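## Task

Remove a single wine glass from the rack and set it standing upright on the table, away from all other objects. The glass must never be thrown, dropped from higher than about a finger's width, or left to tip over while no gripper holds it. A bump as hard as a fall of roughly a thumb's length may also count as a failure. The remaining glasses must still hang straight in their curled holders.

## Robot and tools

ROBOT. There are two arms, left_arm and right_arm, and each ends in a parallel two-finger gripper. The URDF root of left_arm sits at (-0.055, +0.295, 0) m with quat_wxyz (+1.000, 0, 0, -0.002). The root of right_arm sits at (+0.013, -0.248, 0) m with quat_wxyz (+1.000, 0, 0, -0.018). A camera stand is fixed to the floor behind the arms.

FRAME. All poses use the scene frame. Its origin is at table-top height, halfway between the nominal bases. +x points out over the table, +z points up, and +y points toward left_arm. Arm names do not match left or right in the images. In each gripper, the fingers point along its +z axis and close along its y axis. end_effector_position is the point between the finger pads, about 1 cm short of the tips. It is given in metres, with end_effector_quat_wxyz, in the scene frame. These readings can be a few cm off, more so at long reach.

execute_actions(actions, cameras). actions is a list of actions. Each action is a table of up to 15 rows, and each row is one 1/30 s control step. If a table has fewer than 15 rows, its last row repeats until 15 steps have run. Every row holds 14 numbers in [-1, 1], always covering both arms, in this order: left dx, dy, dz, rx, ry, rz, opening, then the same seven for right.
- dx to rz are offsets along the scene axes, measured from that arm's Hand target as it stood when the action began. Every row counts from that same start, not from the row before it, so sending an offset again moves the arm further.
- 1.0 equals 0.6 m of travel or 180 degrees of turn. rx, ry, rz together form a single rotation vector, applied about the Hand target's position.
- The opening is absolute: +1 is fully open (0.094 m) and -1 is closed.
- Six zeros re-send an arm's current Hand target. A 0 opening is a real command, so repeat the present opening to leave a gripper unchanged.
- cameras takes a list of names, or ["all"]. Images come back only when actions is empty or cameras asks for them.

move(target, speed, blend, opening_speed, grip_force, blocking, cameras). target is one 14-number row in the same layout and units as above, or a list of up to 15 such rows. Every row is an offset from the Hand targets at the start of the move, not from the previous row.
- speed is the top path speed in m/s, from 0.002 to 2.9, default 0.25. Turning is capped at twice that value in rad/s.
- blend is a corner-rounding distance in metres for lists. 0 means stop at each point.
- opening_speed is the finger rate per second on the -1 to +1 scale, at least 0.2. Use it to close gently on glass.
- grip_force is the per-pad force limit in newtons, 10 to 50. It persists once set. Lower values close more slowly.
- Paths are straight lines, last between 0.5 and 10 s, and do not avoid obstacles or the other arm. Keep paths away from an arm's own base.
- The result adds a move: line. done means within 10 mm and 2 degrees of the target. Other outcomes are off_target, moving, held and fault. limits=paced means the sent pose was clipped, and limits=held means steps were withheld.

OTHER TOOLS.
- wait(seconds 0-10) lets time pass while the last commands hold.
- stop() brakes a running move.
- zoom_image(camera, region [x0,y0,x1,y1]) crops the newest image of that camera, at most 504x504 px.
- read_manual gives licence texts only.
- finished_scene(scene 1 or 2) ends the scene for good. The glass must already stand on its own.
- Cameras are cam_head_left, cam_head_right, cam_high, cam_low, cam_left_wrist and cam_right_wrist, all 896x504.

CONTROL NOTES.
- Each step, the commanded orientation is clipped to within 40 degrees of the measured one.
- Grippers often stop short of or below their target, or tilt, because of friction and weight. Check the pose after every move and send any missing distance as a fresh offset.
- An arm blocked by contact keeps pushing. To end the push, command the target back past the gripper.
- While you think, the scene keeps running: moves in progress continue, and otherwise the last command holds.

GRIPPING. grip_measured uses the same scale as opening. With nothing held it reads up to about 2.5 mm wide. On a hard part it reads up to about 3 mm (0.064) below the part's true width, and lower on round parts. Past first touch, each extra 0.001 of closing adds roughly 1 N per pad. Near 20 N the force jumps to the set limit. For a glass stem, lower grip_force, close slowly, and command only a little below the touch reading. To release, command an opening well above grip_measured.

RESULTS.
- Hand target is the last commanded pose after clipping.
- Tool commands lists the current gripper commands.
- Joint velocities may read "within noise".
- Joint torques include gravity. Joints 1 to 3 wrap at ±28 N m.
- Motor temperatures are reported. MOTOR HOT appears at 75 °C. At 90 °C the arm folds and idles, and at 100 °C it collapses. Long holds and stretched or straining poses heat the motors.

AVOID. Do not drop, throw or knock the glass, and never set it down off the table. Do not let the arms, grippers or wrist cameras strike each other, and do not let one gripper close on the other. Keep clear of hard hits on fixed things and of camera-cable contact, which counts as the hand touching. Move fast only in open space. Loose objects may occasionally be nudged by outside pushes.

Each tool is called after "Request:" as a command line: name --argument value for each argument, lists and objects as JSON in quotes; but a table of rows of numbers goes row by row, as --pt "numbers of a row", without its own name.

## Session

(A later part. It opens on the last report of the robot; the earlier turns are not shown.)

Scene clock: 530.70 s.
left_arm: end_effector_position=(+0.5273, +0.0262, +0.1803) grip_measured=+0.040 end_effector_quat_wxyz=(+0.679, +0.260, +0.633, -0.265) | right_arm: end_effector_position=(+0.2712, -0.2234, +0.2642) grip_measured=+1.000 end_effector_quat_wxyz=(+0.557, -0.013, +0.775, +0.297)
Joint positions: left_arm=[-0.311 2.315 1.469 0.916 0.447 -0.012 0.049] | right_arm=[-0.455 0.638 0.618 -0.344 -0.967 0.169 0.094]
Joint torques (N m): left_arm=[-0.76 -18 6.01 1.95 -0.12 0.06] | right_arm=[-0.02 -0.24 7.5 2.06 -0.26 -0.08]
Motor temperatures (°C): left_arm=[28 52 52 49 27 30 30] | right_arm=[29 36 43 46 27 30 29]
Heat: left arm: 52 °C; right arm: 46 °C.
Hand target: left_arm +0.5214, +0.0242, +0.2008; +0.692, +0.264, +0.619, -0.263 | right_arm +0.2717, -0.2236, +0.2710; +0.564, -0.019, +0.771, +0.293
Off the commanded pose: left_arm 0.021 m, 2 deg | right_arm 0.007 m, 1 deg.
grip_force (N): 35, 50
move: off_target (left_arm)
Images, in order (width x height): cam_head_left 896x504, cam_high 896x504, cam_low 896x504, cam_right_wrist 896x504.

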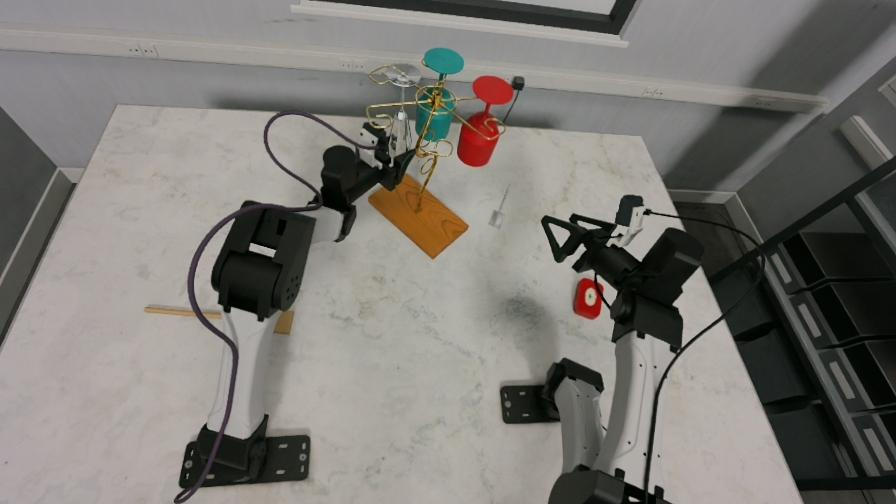

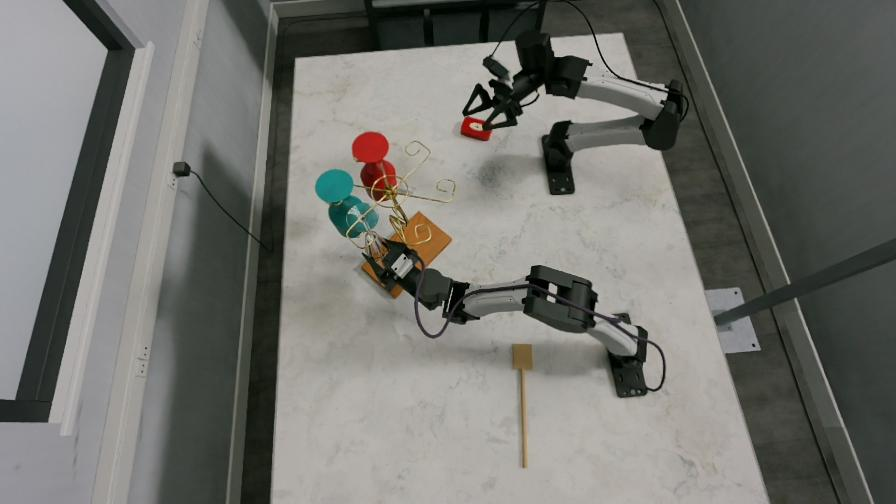

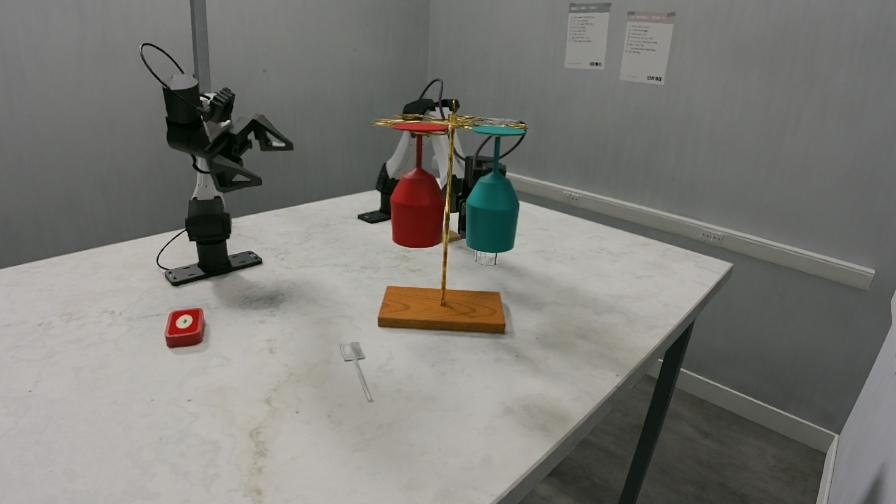

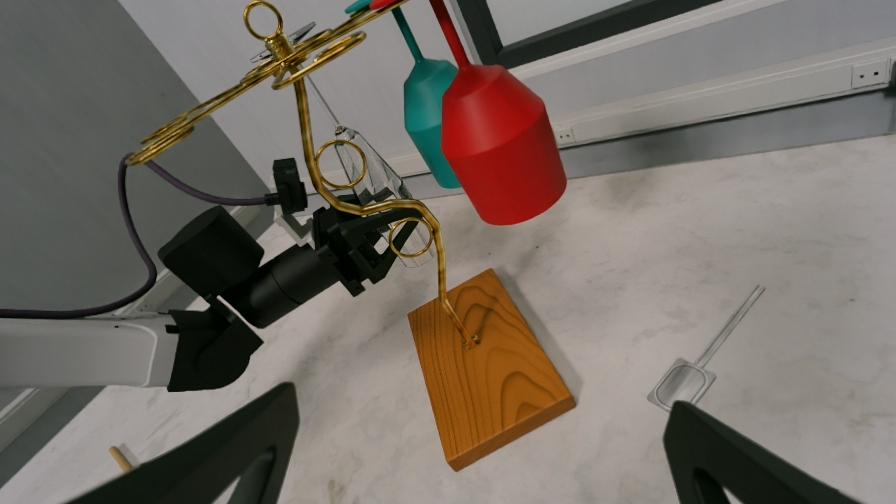

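Request:
move --target '[-0.018, -0.004, 0.0225, 0, 0, 0, -0.6, 0, 0, 0, 0, 0, 0, 1]' --speed 0.04 --cameras '["cam_high", "cam_low", "cam_head_left"]'

Request:
zoom_image --camera "cam_high" --region '[310, 150, 450, 290]'

Request:
zoom_image --camera "cam_head_left" --region '[350, 40, 460, 150]'

Scene clock: 562.83 s.
left_arm: end_effector_position=(+0.5204, +0.0253, +0.1800) grip_measured=+0.040 end_effector_quat_wxyz=(+0.675, +0.258, +0.639, -0.264) | right_arm: end_effector_position=(+0.2712, -0.2234, +0.2642) grip_measured=+1.000 end_effector_quat_wxyz=(+0.557, -0.013, +0.775, +0.297)
Joint positions: left_arm=[-0.319 2.287 1.432 0.91 0.434 -0.012 0.049] | right_arm=[-0.455 0.638 0.618 -0.344 -0.967 0.169 0.094]
Joint torques (N m): left_arm=[-1.16 -20.37 5.85 1.86 -0.11 0.05] | right_arm=[-0.01 -0.2 7.49 2.07 -0.27 -0.09]
Motor temperatures (°C): left_arm=[28 64 49 49 27 30 30] | right_arm=[29 36 43 47 27 30 29]
Heat: left arm: 64 °C; right arm: 47 °C.
Hand target: left_arm +0.5106, +0.0217, +0.2142; +0.692, +0.264, +0.619, -0.263 | right_arm +0.2717, -0.2236, +0.2710; +0.564, -0.019, +0.771, +0.293
Off the commanded pose: left_arm 0.036 m, 3 deg | right_arm 0.007 m, 1 deg.
grip_force (N): 35, 50
move: off_target (left_arm)
Images, in order (width x height): cam_head_left 896x504, cam_high 896x504, cam_low 896x504.

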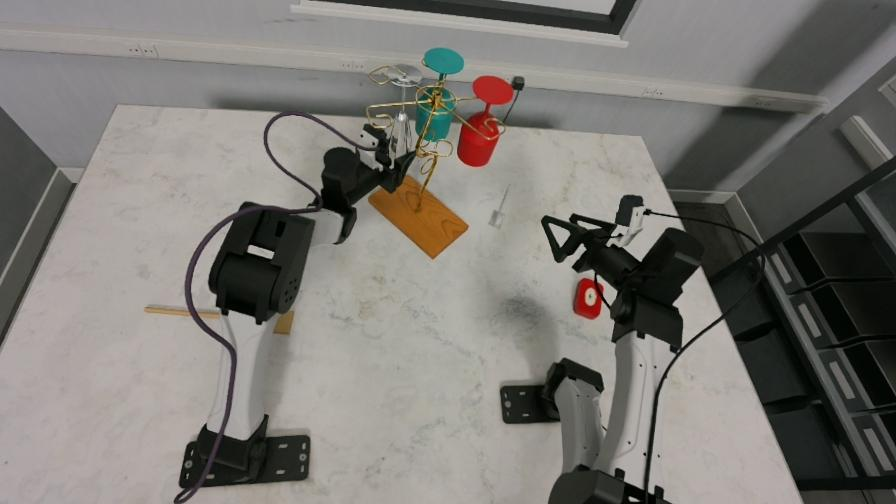

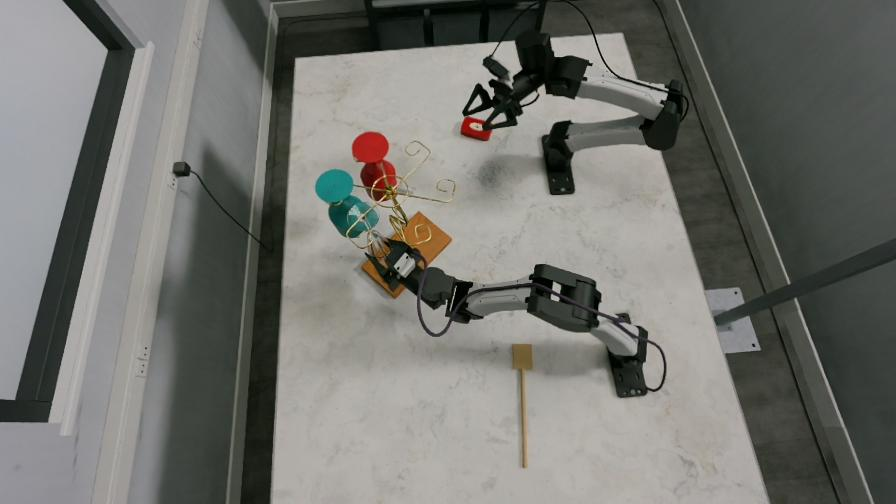

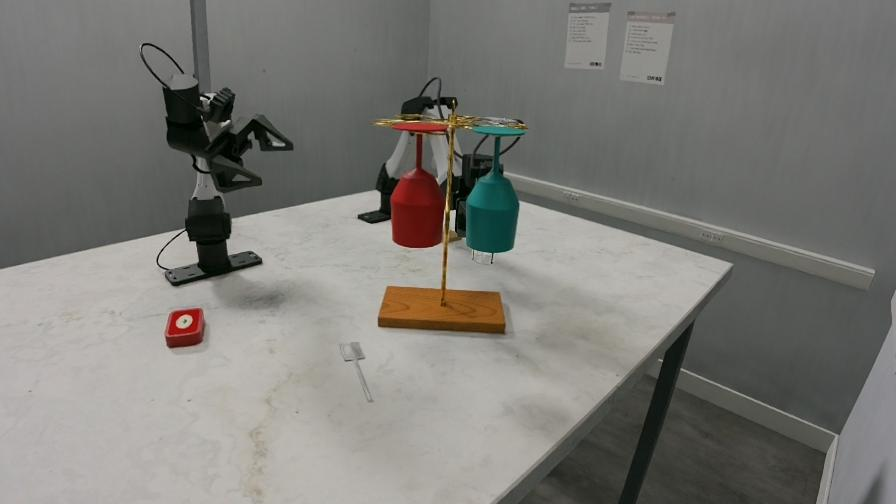

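Scaled by 3.600 from the camera's 896x504 image, which has a finer 1280x720 frame.

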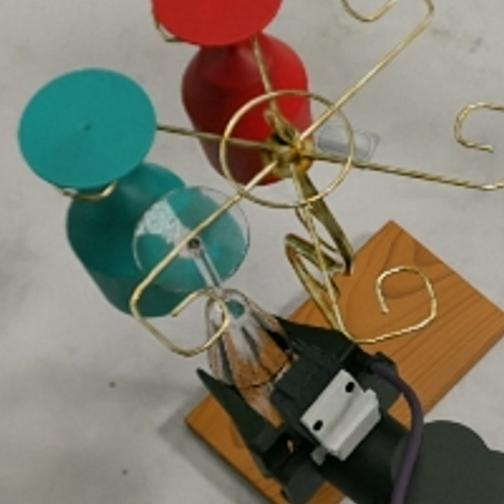

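Scaled by 4.582 from the camera's 896x504 image, which has a finer 1280x720 frame.

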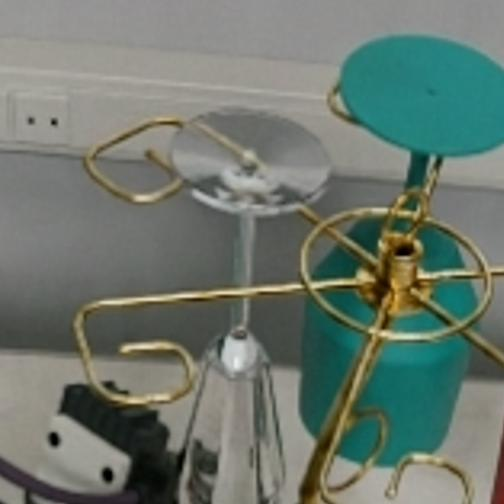

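Request:
wait --seconds 0 --cameras '["cam_right_wrist", "cam_left_wrist", "cam_low"]'

Request:
zoom_image --camera "cam_right_wrist" --region '[260, 80, 480, 300]'

Request:
zoom_image --camera "cam_low" --region '[420, 90, 560, 280]'

Scene clock: 599.10 s.
left_arm: end_effector_position=(+0.5198, +0.0240, +0.1798) grip_measured=+0.040 end_effector_quat_wxyz=(+0.674, +0.259, +0.639, -0.265) | right_arm: end_effector_position=(+0.2712, -0.2234, +0.2642) grip_measured=+1.000 end_effector_quat_wxyz=(+0.557, -0.013, +0.775, +0.297)
Joint positions: left_arm=[-0.322 2.287 1.432 0.91 0.434 -0.012 0.049] | right_arm=[-0.455 0.638 0.618 -0.344 -0.967 0.169 0.094]
Joint torques (N m): left_arm=[-1.02 -20.36 5.86 1.86 -0.11 0.07] | right_arm=[-0.01 -0.2 7.56 2.07 -0.27 -0.08]
Motor temperatures (°C): left_arm=[28 75 47 48 27 30 30] | right_arm=[29 36 43 47 27 30 29]
Heat: left arm: 75 °C; right arm: 47 °C. Fold the left arm in close to its base, or ease its load, before you think long.
Hand target: left_arm +0.5106, +0.0217, +0.2141; +0.691, +0.264, +0.619, -0.263 | right_arm +0.2717, -0.2236, +0.2710; +0.564, -0.019, +0.771, +0.293
Tool commands: left_gripper/opening=-0.6 right_gripper/opening=+1.0
Off the commanded pose: left_arm 0.036 m, 3 deg | right_arm 0.007 m, 1 deg.
MOTOR HOT: joint 2 (shoulder) of the left arm reports 75 °C; the controller's stop level is 90 °C. To cool a motor, set the load down, stop pushing, or move to a pose that needs little force.
grip_force (N): 35, 50
Images, in order (width x height): cam_low 896x504, cam_left_wrist 896x504, cam_right_wrist 896x504.

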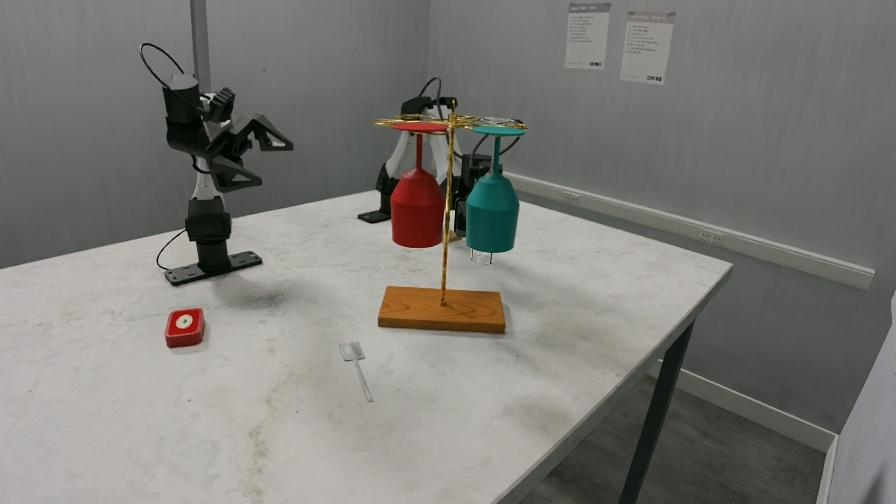

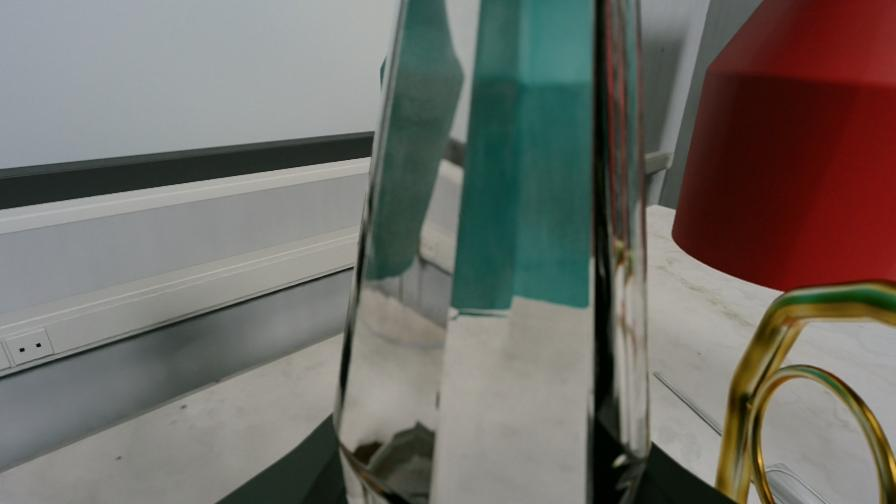

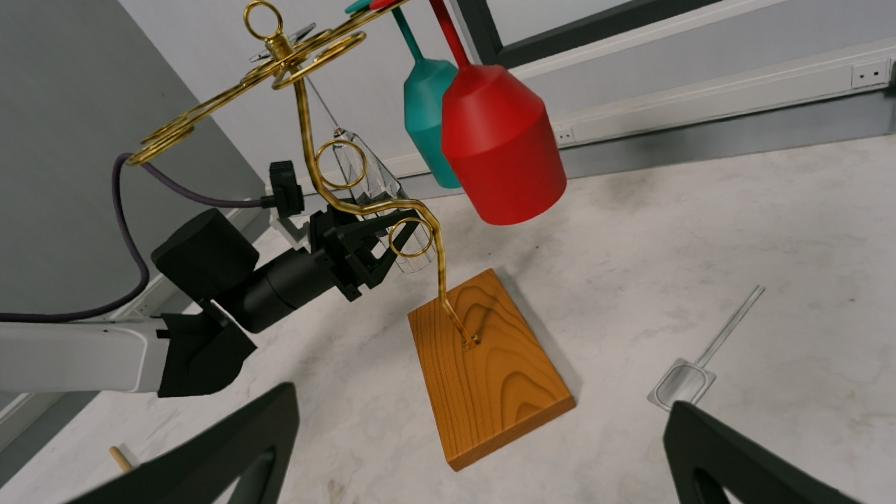

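Scaled by 2.291 from the camera's 896x504 image, which has a finer 1280x720 frame.

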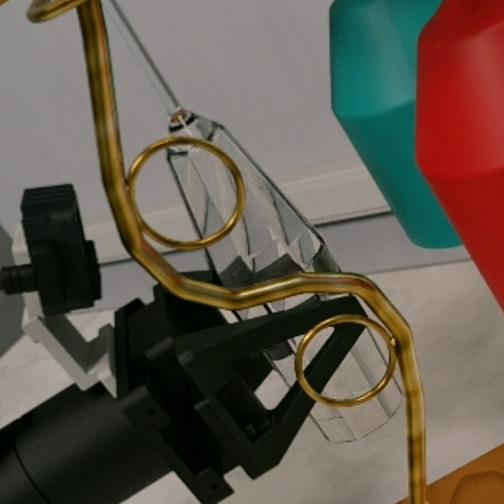

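Scaled by 2.653 from the camera's 896x504 image, which has a finer 1280x720 frame.

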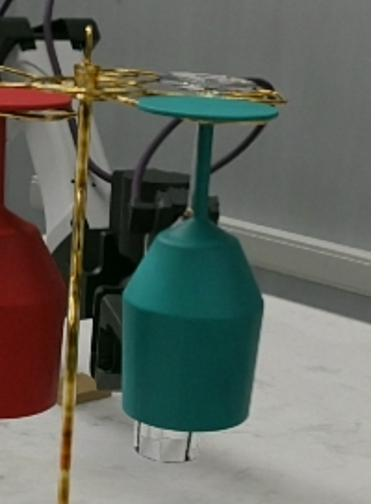

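Request:
move --target '[0.0153, 0.0038, -0.045, 0, 0, 0, -0.6, 0, 0, 0, 0, 0, 0, 1]' --speed 0.1 --cameras '[]'

Scene clock: 677.20 s.
left_arm: end_effector_position=(+0.1874, +0.2934, +0.1176) grip_measured=+0.066 end_effector_quat_wxyz=(+0.618, +0.000, +0.786, -0.004) | right_arm: end_effector_position=(+0.2712, -0.2234, +0.2642) grip_measured=+1.000 end_effector_quat_wxyz=(+0.557, -0.013, +0.775, +0.297)
Joint positions: left_arm=[-0.002 0.009 0.01 -0.238 0 -0.006 0.05] | right_arm=[-0.455 0.638 0.618 -0.344 -0.967 0.169 0.094]
Joint torques (N m): left_arm=[-0.21 0.28 0.1 0.03 -0.07 -0.01] | right_arm=[-0.01 -0.21 7.57 2.08 -0.27 -0.07]
Motor temperatures (°C): left_arm=[28 87 45 48 27 30 30] | right_arm=[29 35 44 47 27 30 29]
Heat: left arm: 87 °C; right arm: 47 °C.
Hand target: left_arm +0.1874, +0.2934, +0.1176; +0.618, +0.000, +0.786, -0.004 (not the last commanded pose) | right_arm +0.2717, -0.2236, +0.2710; +0.564, -0.019, +0.771, +0.293
Tool commands: left_gripper/opening=+0.066368 right_gripper/opening=+1.0
Off the commanded pose: right_arm 0.007 m, 1 deg.
OVER-TEMPERATURE FAULT: ARM FOLDED TO REST. Before this call, joint 2 (shoulder) of the left arm reached 90 °C. The left arm's motors are now idle, so it may still sink, and the gripper idles too, so what it holds may stay or slip. The left arm ran none of this call's commands. The stop is over, but the left arm and its gripper will run no more commands in this scene. This fault puts only its own arm into a fault stop.
MOTOR HOT: still on. Joint 2 (shoulder) of the left arm reports 87 °C.
grip_force (N): 35, 50
move: fault (left_arm)
No camera images: "cameras" was empty.

Request:
execute_actions --actions '[]'

Scene clock: 687.23 s.
left_arm: end_effector_position=(+0.1874, +0.2934, +0.1176) grip_measured=+0.067 end_effector_quat_wxyz=(+0.618, +0.000, +0.786, -0.004) | right_arm: end_effector_position=(+0.2712, -0.2234, +0.2642) grip_measured=+1.000 end_effector_quat_wxyz=(+0.557, -0.013, +0.775, +0.297)
Joint positions: left_arm=[-0.002 0.009 0.01 -0.238 0 -0.006 0.05] | right_arm=[-0.455 0.638 0.618 -0.344 -0.967 0.169 0.094]
Joint velocities: within noise
Joint torques (N m): left_arm=[-0.21 0.29 0.1 0.02 -0.07 -0.01] | right_arm=[0.01 -0.21 7.57 2.07 -0.29 -0.08]
Motor temperatures (°C): left_arm=[28 78 44 45 27 30 30] | right_arm=[29 35 44 47 27 30 29]
Heat: left arm: 78 °C; right arm: 47 °C.
Hand target: left_arm +0.1874, +0.2934, +0.1176; +0.618, +0.000, +0.786, -0.004 (not the last commanded pose) | right_arm +0.2717, -0.2236, +0.2710; +0.564, -0.019, +0.771, +0.293
Tool commands: left_gripper/opening=+0.066577 right_gripper/opening=+1.0
Off the commanded pose: right_arm 0.007 m, 1 deg.
OVER-TEMPERATURE FAULT: ARM FOLDED TO REST. As an earlier result told, the left arm's stop is over, but it will run no more commands in this scene.
MOTOR HOT: still on. Joint 2 (shoulder) of the left arm reports 78 °C.
grip_force (N): 35, 50

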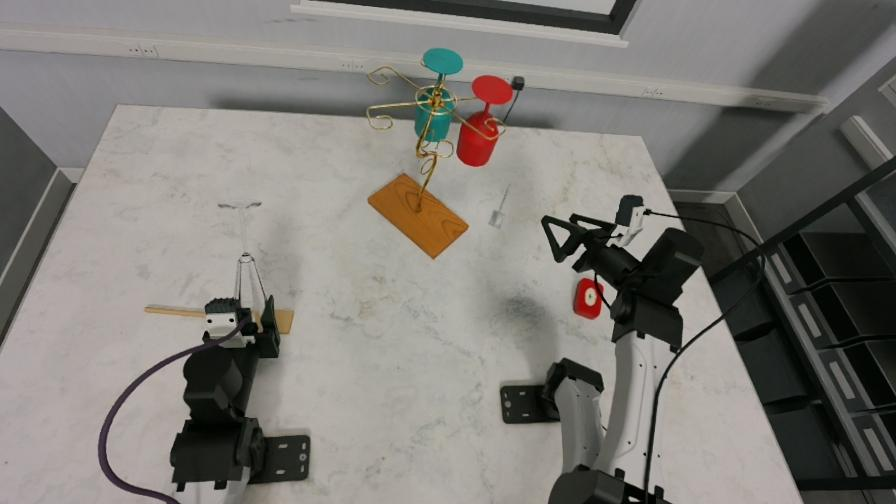

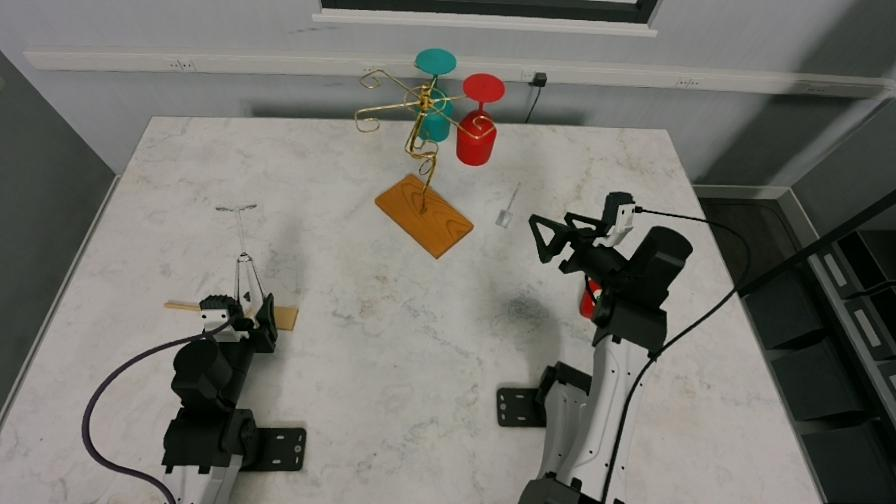

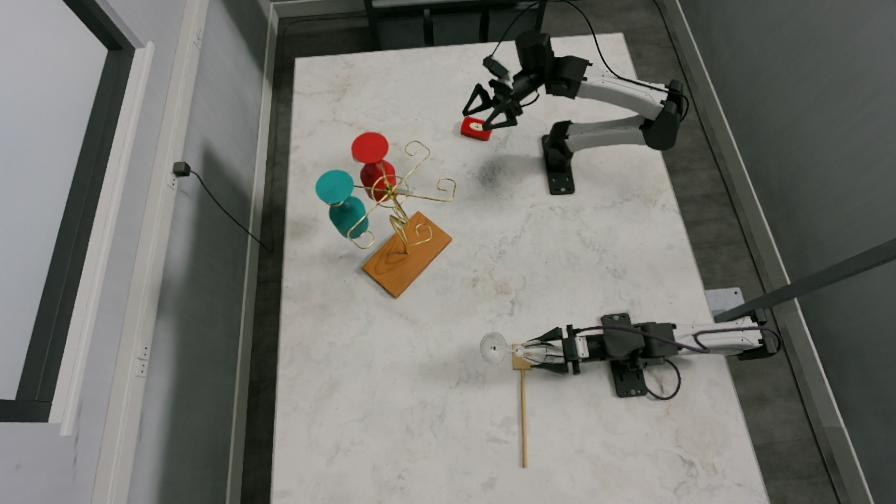

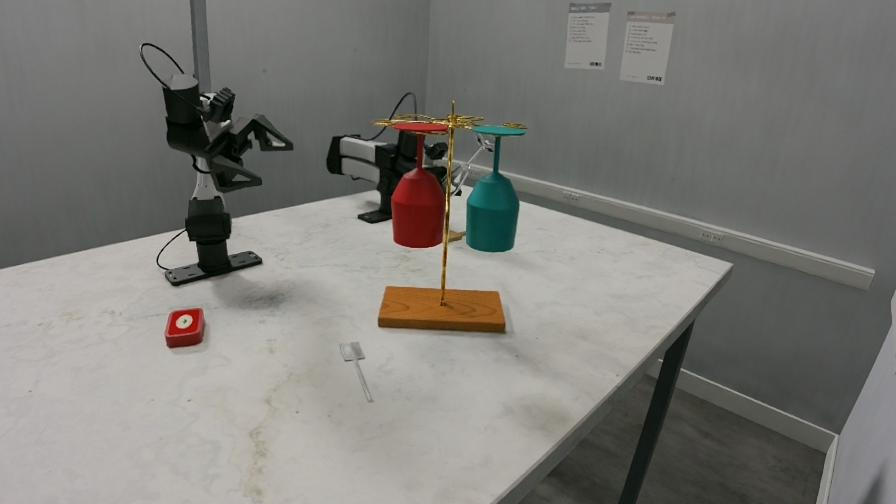

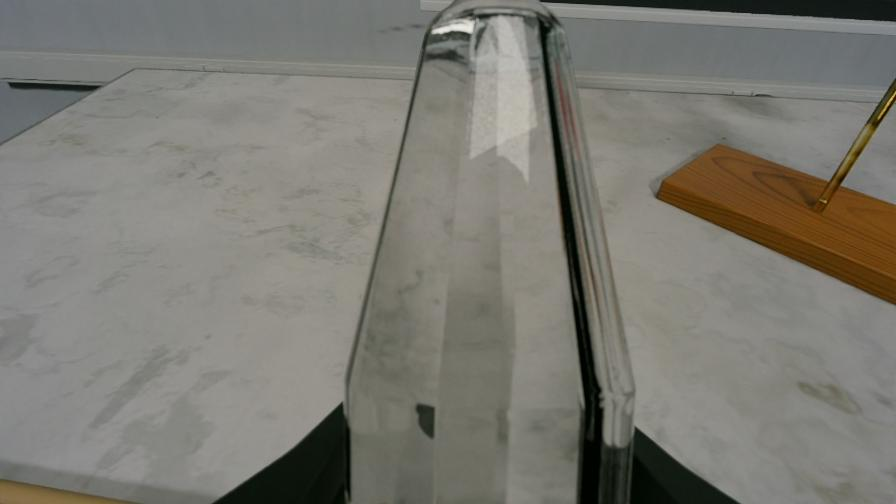

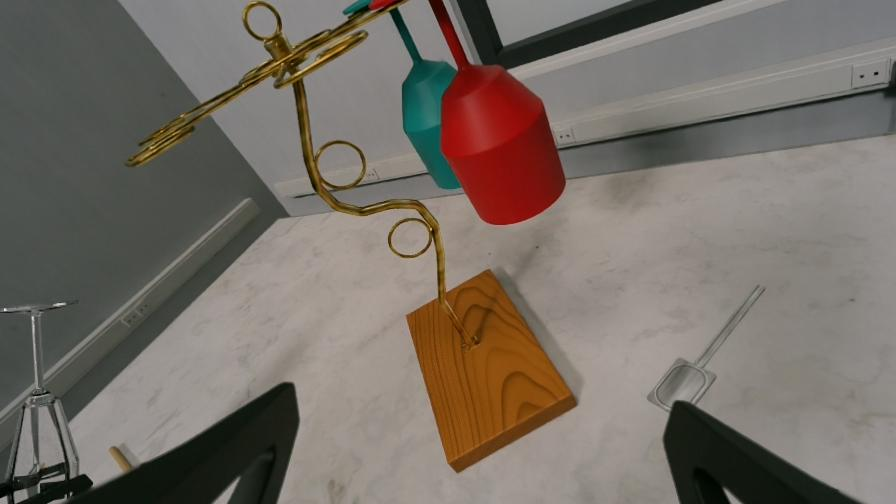

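Request:
zoom_image --camera "cam_high" --region '[450, 290, 640, 420]'

Request:
zoom_image --camera "cam_head_left" --region '[150, 180, 330, 380]'

Request:
zoom_image --camera "cam_low" --region '[370, 90, 550, 260]'

Request:
zoom_image --camera "cam_high" --region '[300, 120, 480, 310]'

Scaled by 2.653 from the camera's 896x504 image, which has a finer 1280x720 frame.

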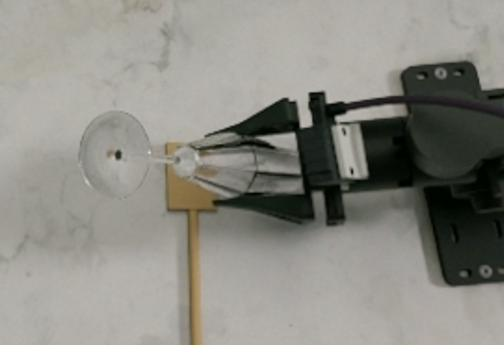

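Scaled by 2.520 from the camera's 896x504 image, which has a finer 1280x720 frame.

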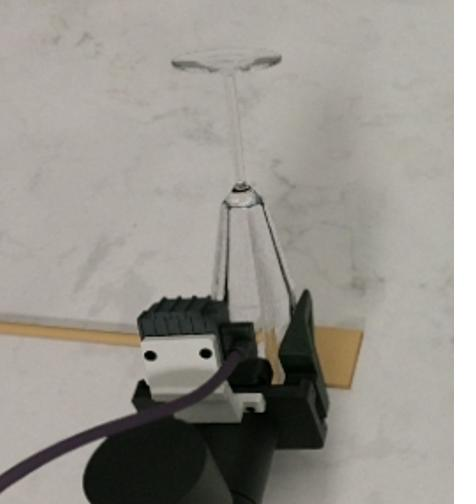

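Scaled by 2.800 from the camera's 896x504 image, which has a finer 1280x720 frame.

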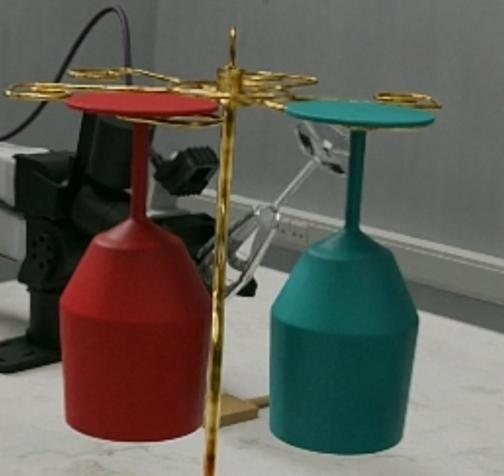

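Scaled by 2.653 from the camera's 896x504 image, which has a finer 1280x720 frame.

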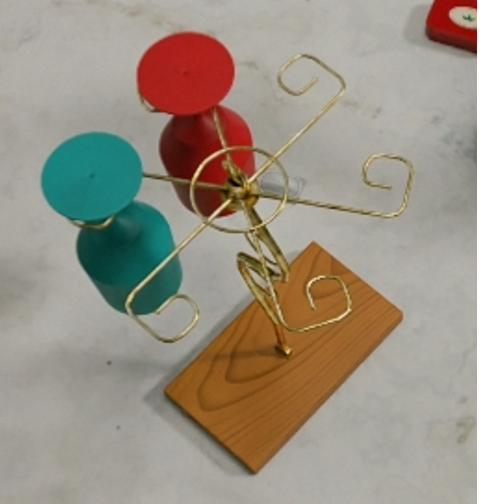

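Request:
move --target '[0, 0, 0, 0, 0, 0, 0.0666, -0.114, 0.716, -0.199, 0.1655, 0.0195, 0.2739, 0.7]' --speed 0.25 --cameras '["cam_high", "cam_head_left", "cam_head_right", "cam_right_wrist", "cam_left_wrist"]'

Scene clock: 940.07 s.
left_arm: end_effector_position=(+0.1874, +0.2934, +0.1176) grip_measured=+0.067 end_effector_quat_wxyz=(+0.618, +0.000, +0.786, -0.004) | right_arm: end_effector_position=(+0.2059, +0.2017, +0.1239) grip_measured=+0.702 end_effector_quat_wxyz=(+0.331, -0.183, +0.666, +0.643)
Joint positions: left_arm=[-0.002 0.009 0.01 -0.238 0 -0.006 0.05] | right_arm=[1.095 2.077 0.668 1.458 -0.304 0.842 0.08]
Joint torques (N m): left_arm=[-0.21 0.29 0.1 0.03 -0.07 -0.01] | right_arm=[0.32 -6.63 5.81 3.38 -0.23 -0.02]
Motor temperatures (°C): left_arm=[28 40 38 32 27 30 28] | right_arm=[29 34 44 48 27 30 29]
Heat: left arm: 40 °C; right arm: 48 °C.
Hand target: left_arm +0.1874, +0.2934, +0.1176; +0.618, +0.000, +0.786, -0.004 | right_arm +0.2034, +0.2060, +0.1517; +0.356, -0.186, +0.611, +0.683
Tool commands: left_gripper/opening=+0.066577 right_gripper/opening=+0.7
Off the commanded pose: right_arm 0.028 m, 8 deg.
OVER-TEMPERATURE FAULT: ARM FOLDED TO REST. As an earlier result told, the left arm's stop is over, but it will run no more commands in this scene. The left arm ran none of this call's commands.
MOTOR HOT: cleared for the motors of the left arm.
joint sent to its limit (right arm) — joint 4 (wrist pitch), upper limit. The joint targets still meet the commanded pose.
grip_force (N): 35, 50
move: fault (left_arm), off_target (right_arm)
Images, in order (width x height): cam_head_left 896x504, cam_head_right 896x504, cam_high 896x504, cam_left_wrist 896x504, cam_right_wrist 896x504.

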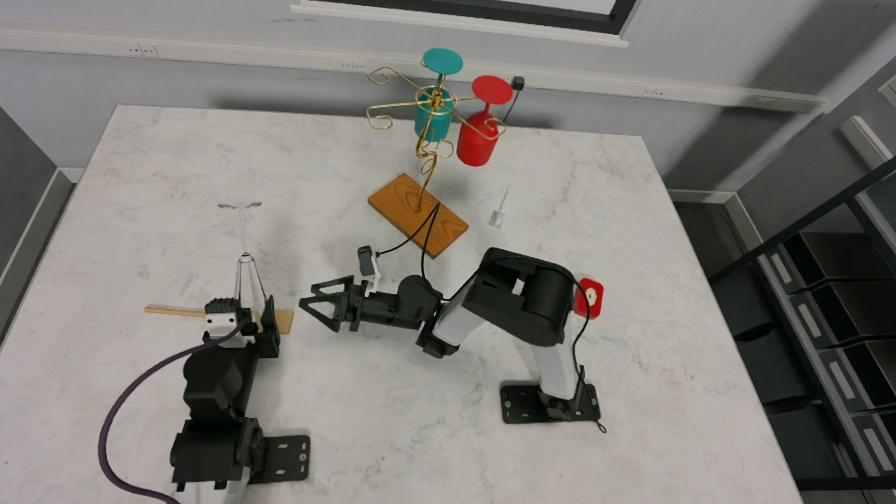

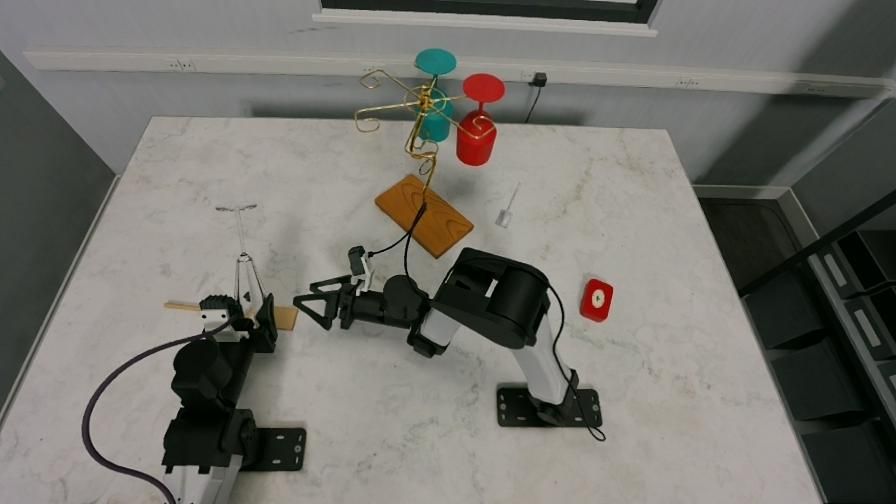

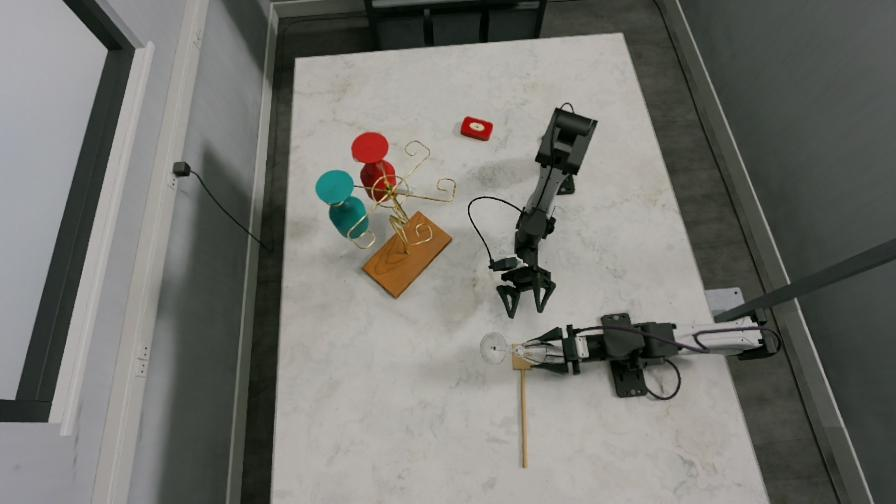

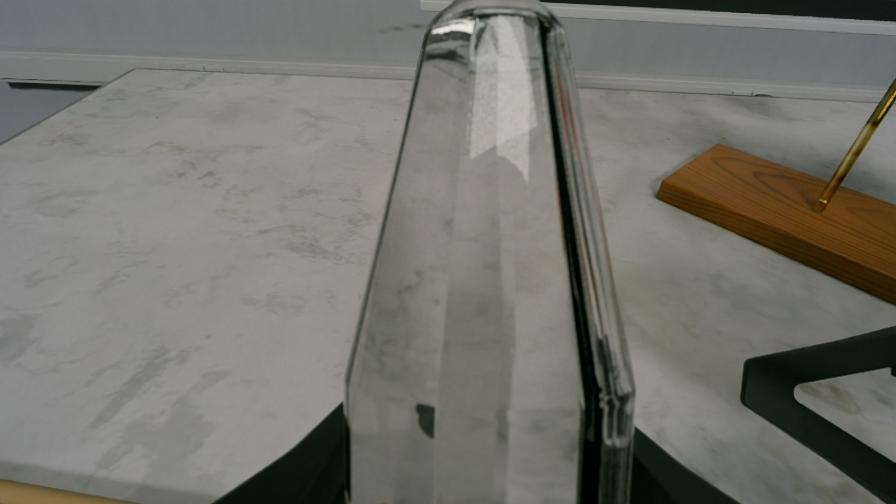

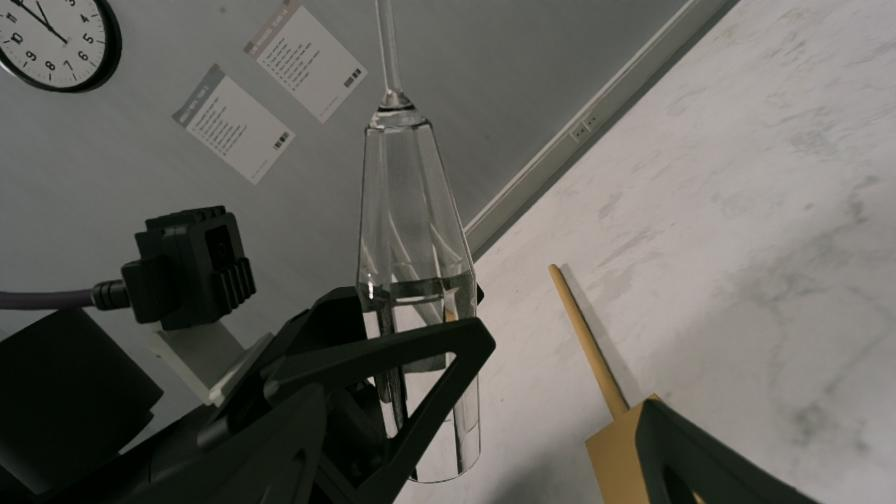

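Request:
move --target '[0, 0, 0, 0, 0, 0, 0.0666, 0.02, 0.0723, 0.019, -0.0125, -0.0273, 0.0107, 0.7]' --speed 0.12 --cameras '["cam_high", "cam_head_left", "cam_low", "cam_right_wrist", "cam_left_wrist"]'

Scene clock: 992.70 s.
left_arm: end_effector_position=(+0.1874, +0.2934, +0.1176) grip_measured=+0.067 end_effector_quat_wxyz=(+0.618, +0.000, +0.786, -0.004) | right_arm: end_effector_position=(+0.2190, +0.2432, +0.1605) grip_measured=+0.702 end_effector_quat_wxyz=(+0.367, -0.220, +0.613, +0.664)
Joint positions: left_arm=[-0.002 0.009 0.01 -0.238 0 -0.006 0.05] | right_arm=[1.1 2.137 0.881 1.418 -0.342 0.775 0.08]
Joint torques (N m): left_arm=[-0.21 0.29 0.1 0.03 -0.07 -0.01] | right_arm=[0.58 -7.64 6.48 2.08 -0.2 -0.25]
Motor temperatures (°C): left_arm=[28 39 37 31 27 30 28] | right_arm=[29 38 41 58 27 30 29]
Heat: left arm: 39 °C; right arm: 58 °C.
Hand target: left_arm +0.1874, +0.2934, +0.1176; +0.618, +0.000, +0.786, -0.004 | right_arm +0.2153, +0.2495, +0.1630; +0.366, -0.232, +0.605, +0.668
Tool commands: left_gripper/opening=+0.066577 right_gripper/opening=+0.7
Off the commanded pose: right_arm 0.008 m, 2 deg.
OVER-TEMPERATURE FAULT: ARM FOLDED TO REST. As an earlier result told, the left arm's stop is over, but it will run no more commands in this scene. The left arm ran none of this call's commands.
grip_force (N): 35, 50
move: fault (left_arm)
Images, in order (width x height): cam_head_left 896x504, cam_high 896x504, cam_low 896x504, cam_left_wrist 896x504, cam_right_wrist 896x504.

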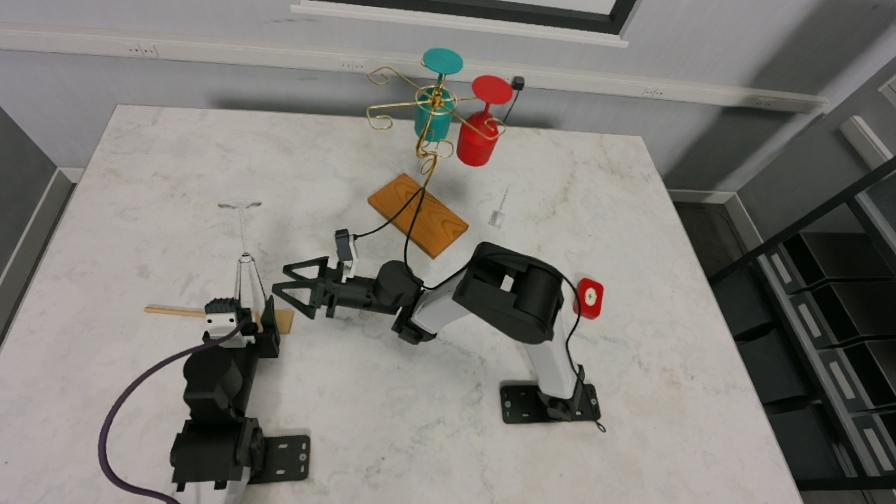

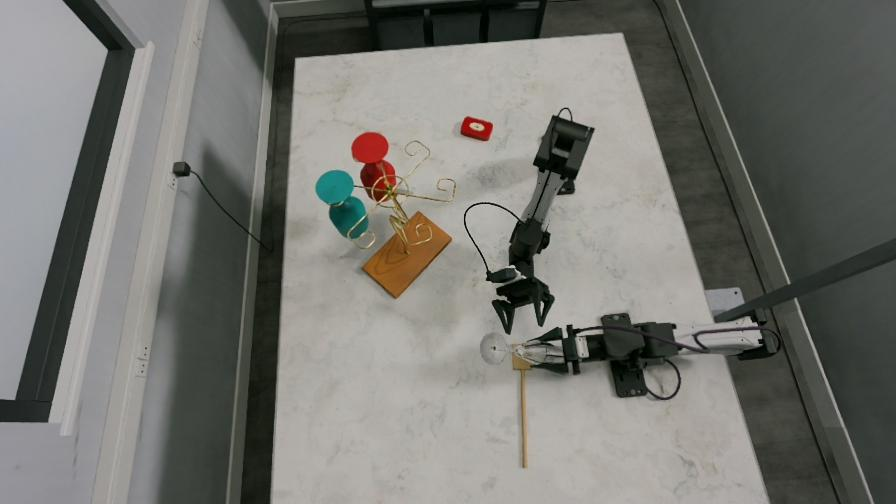

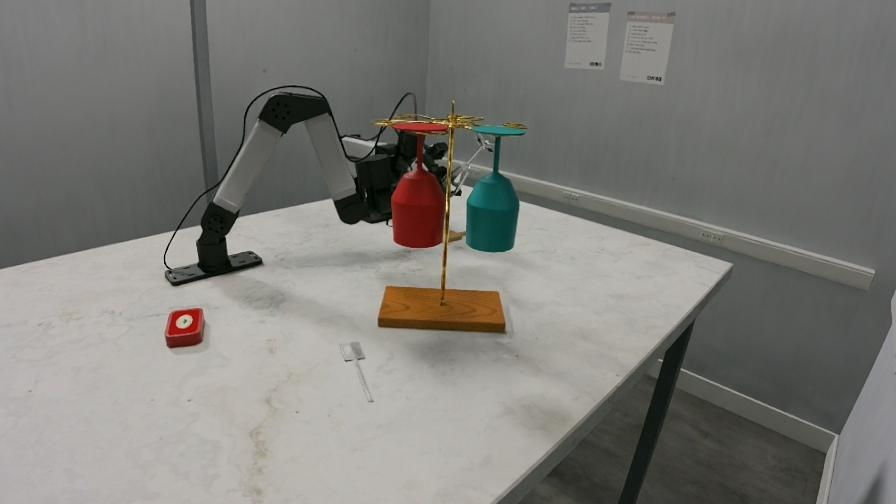

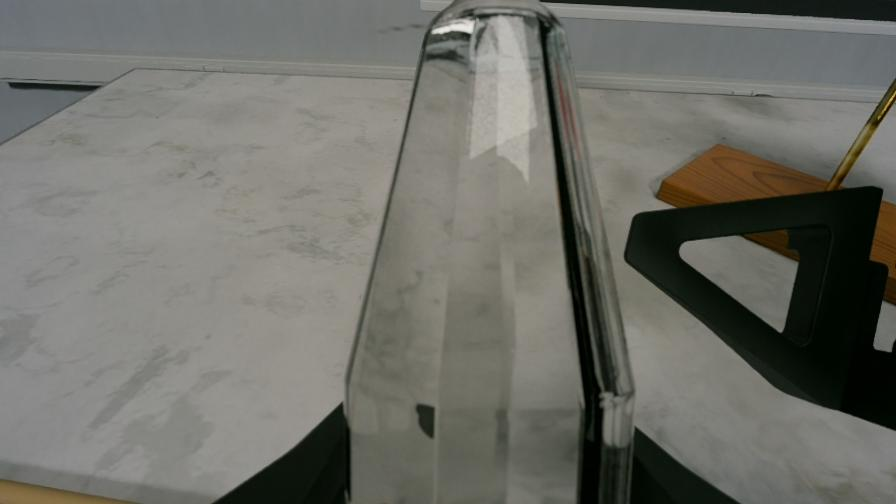

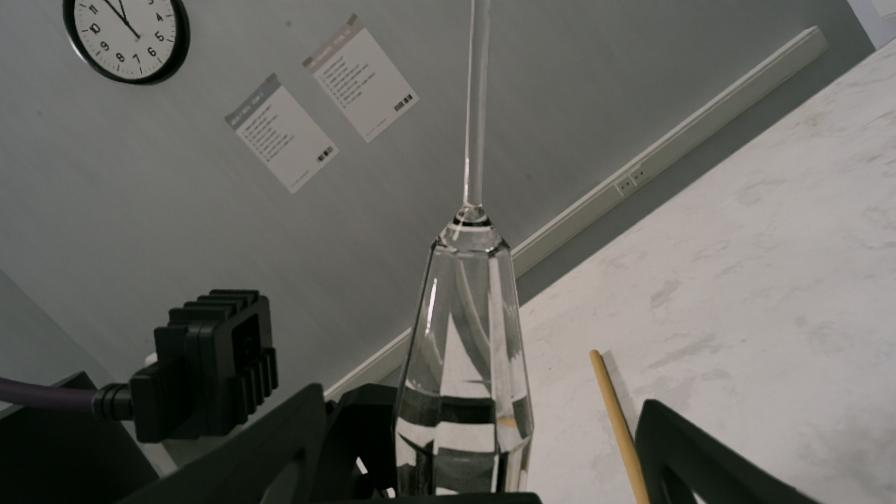

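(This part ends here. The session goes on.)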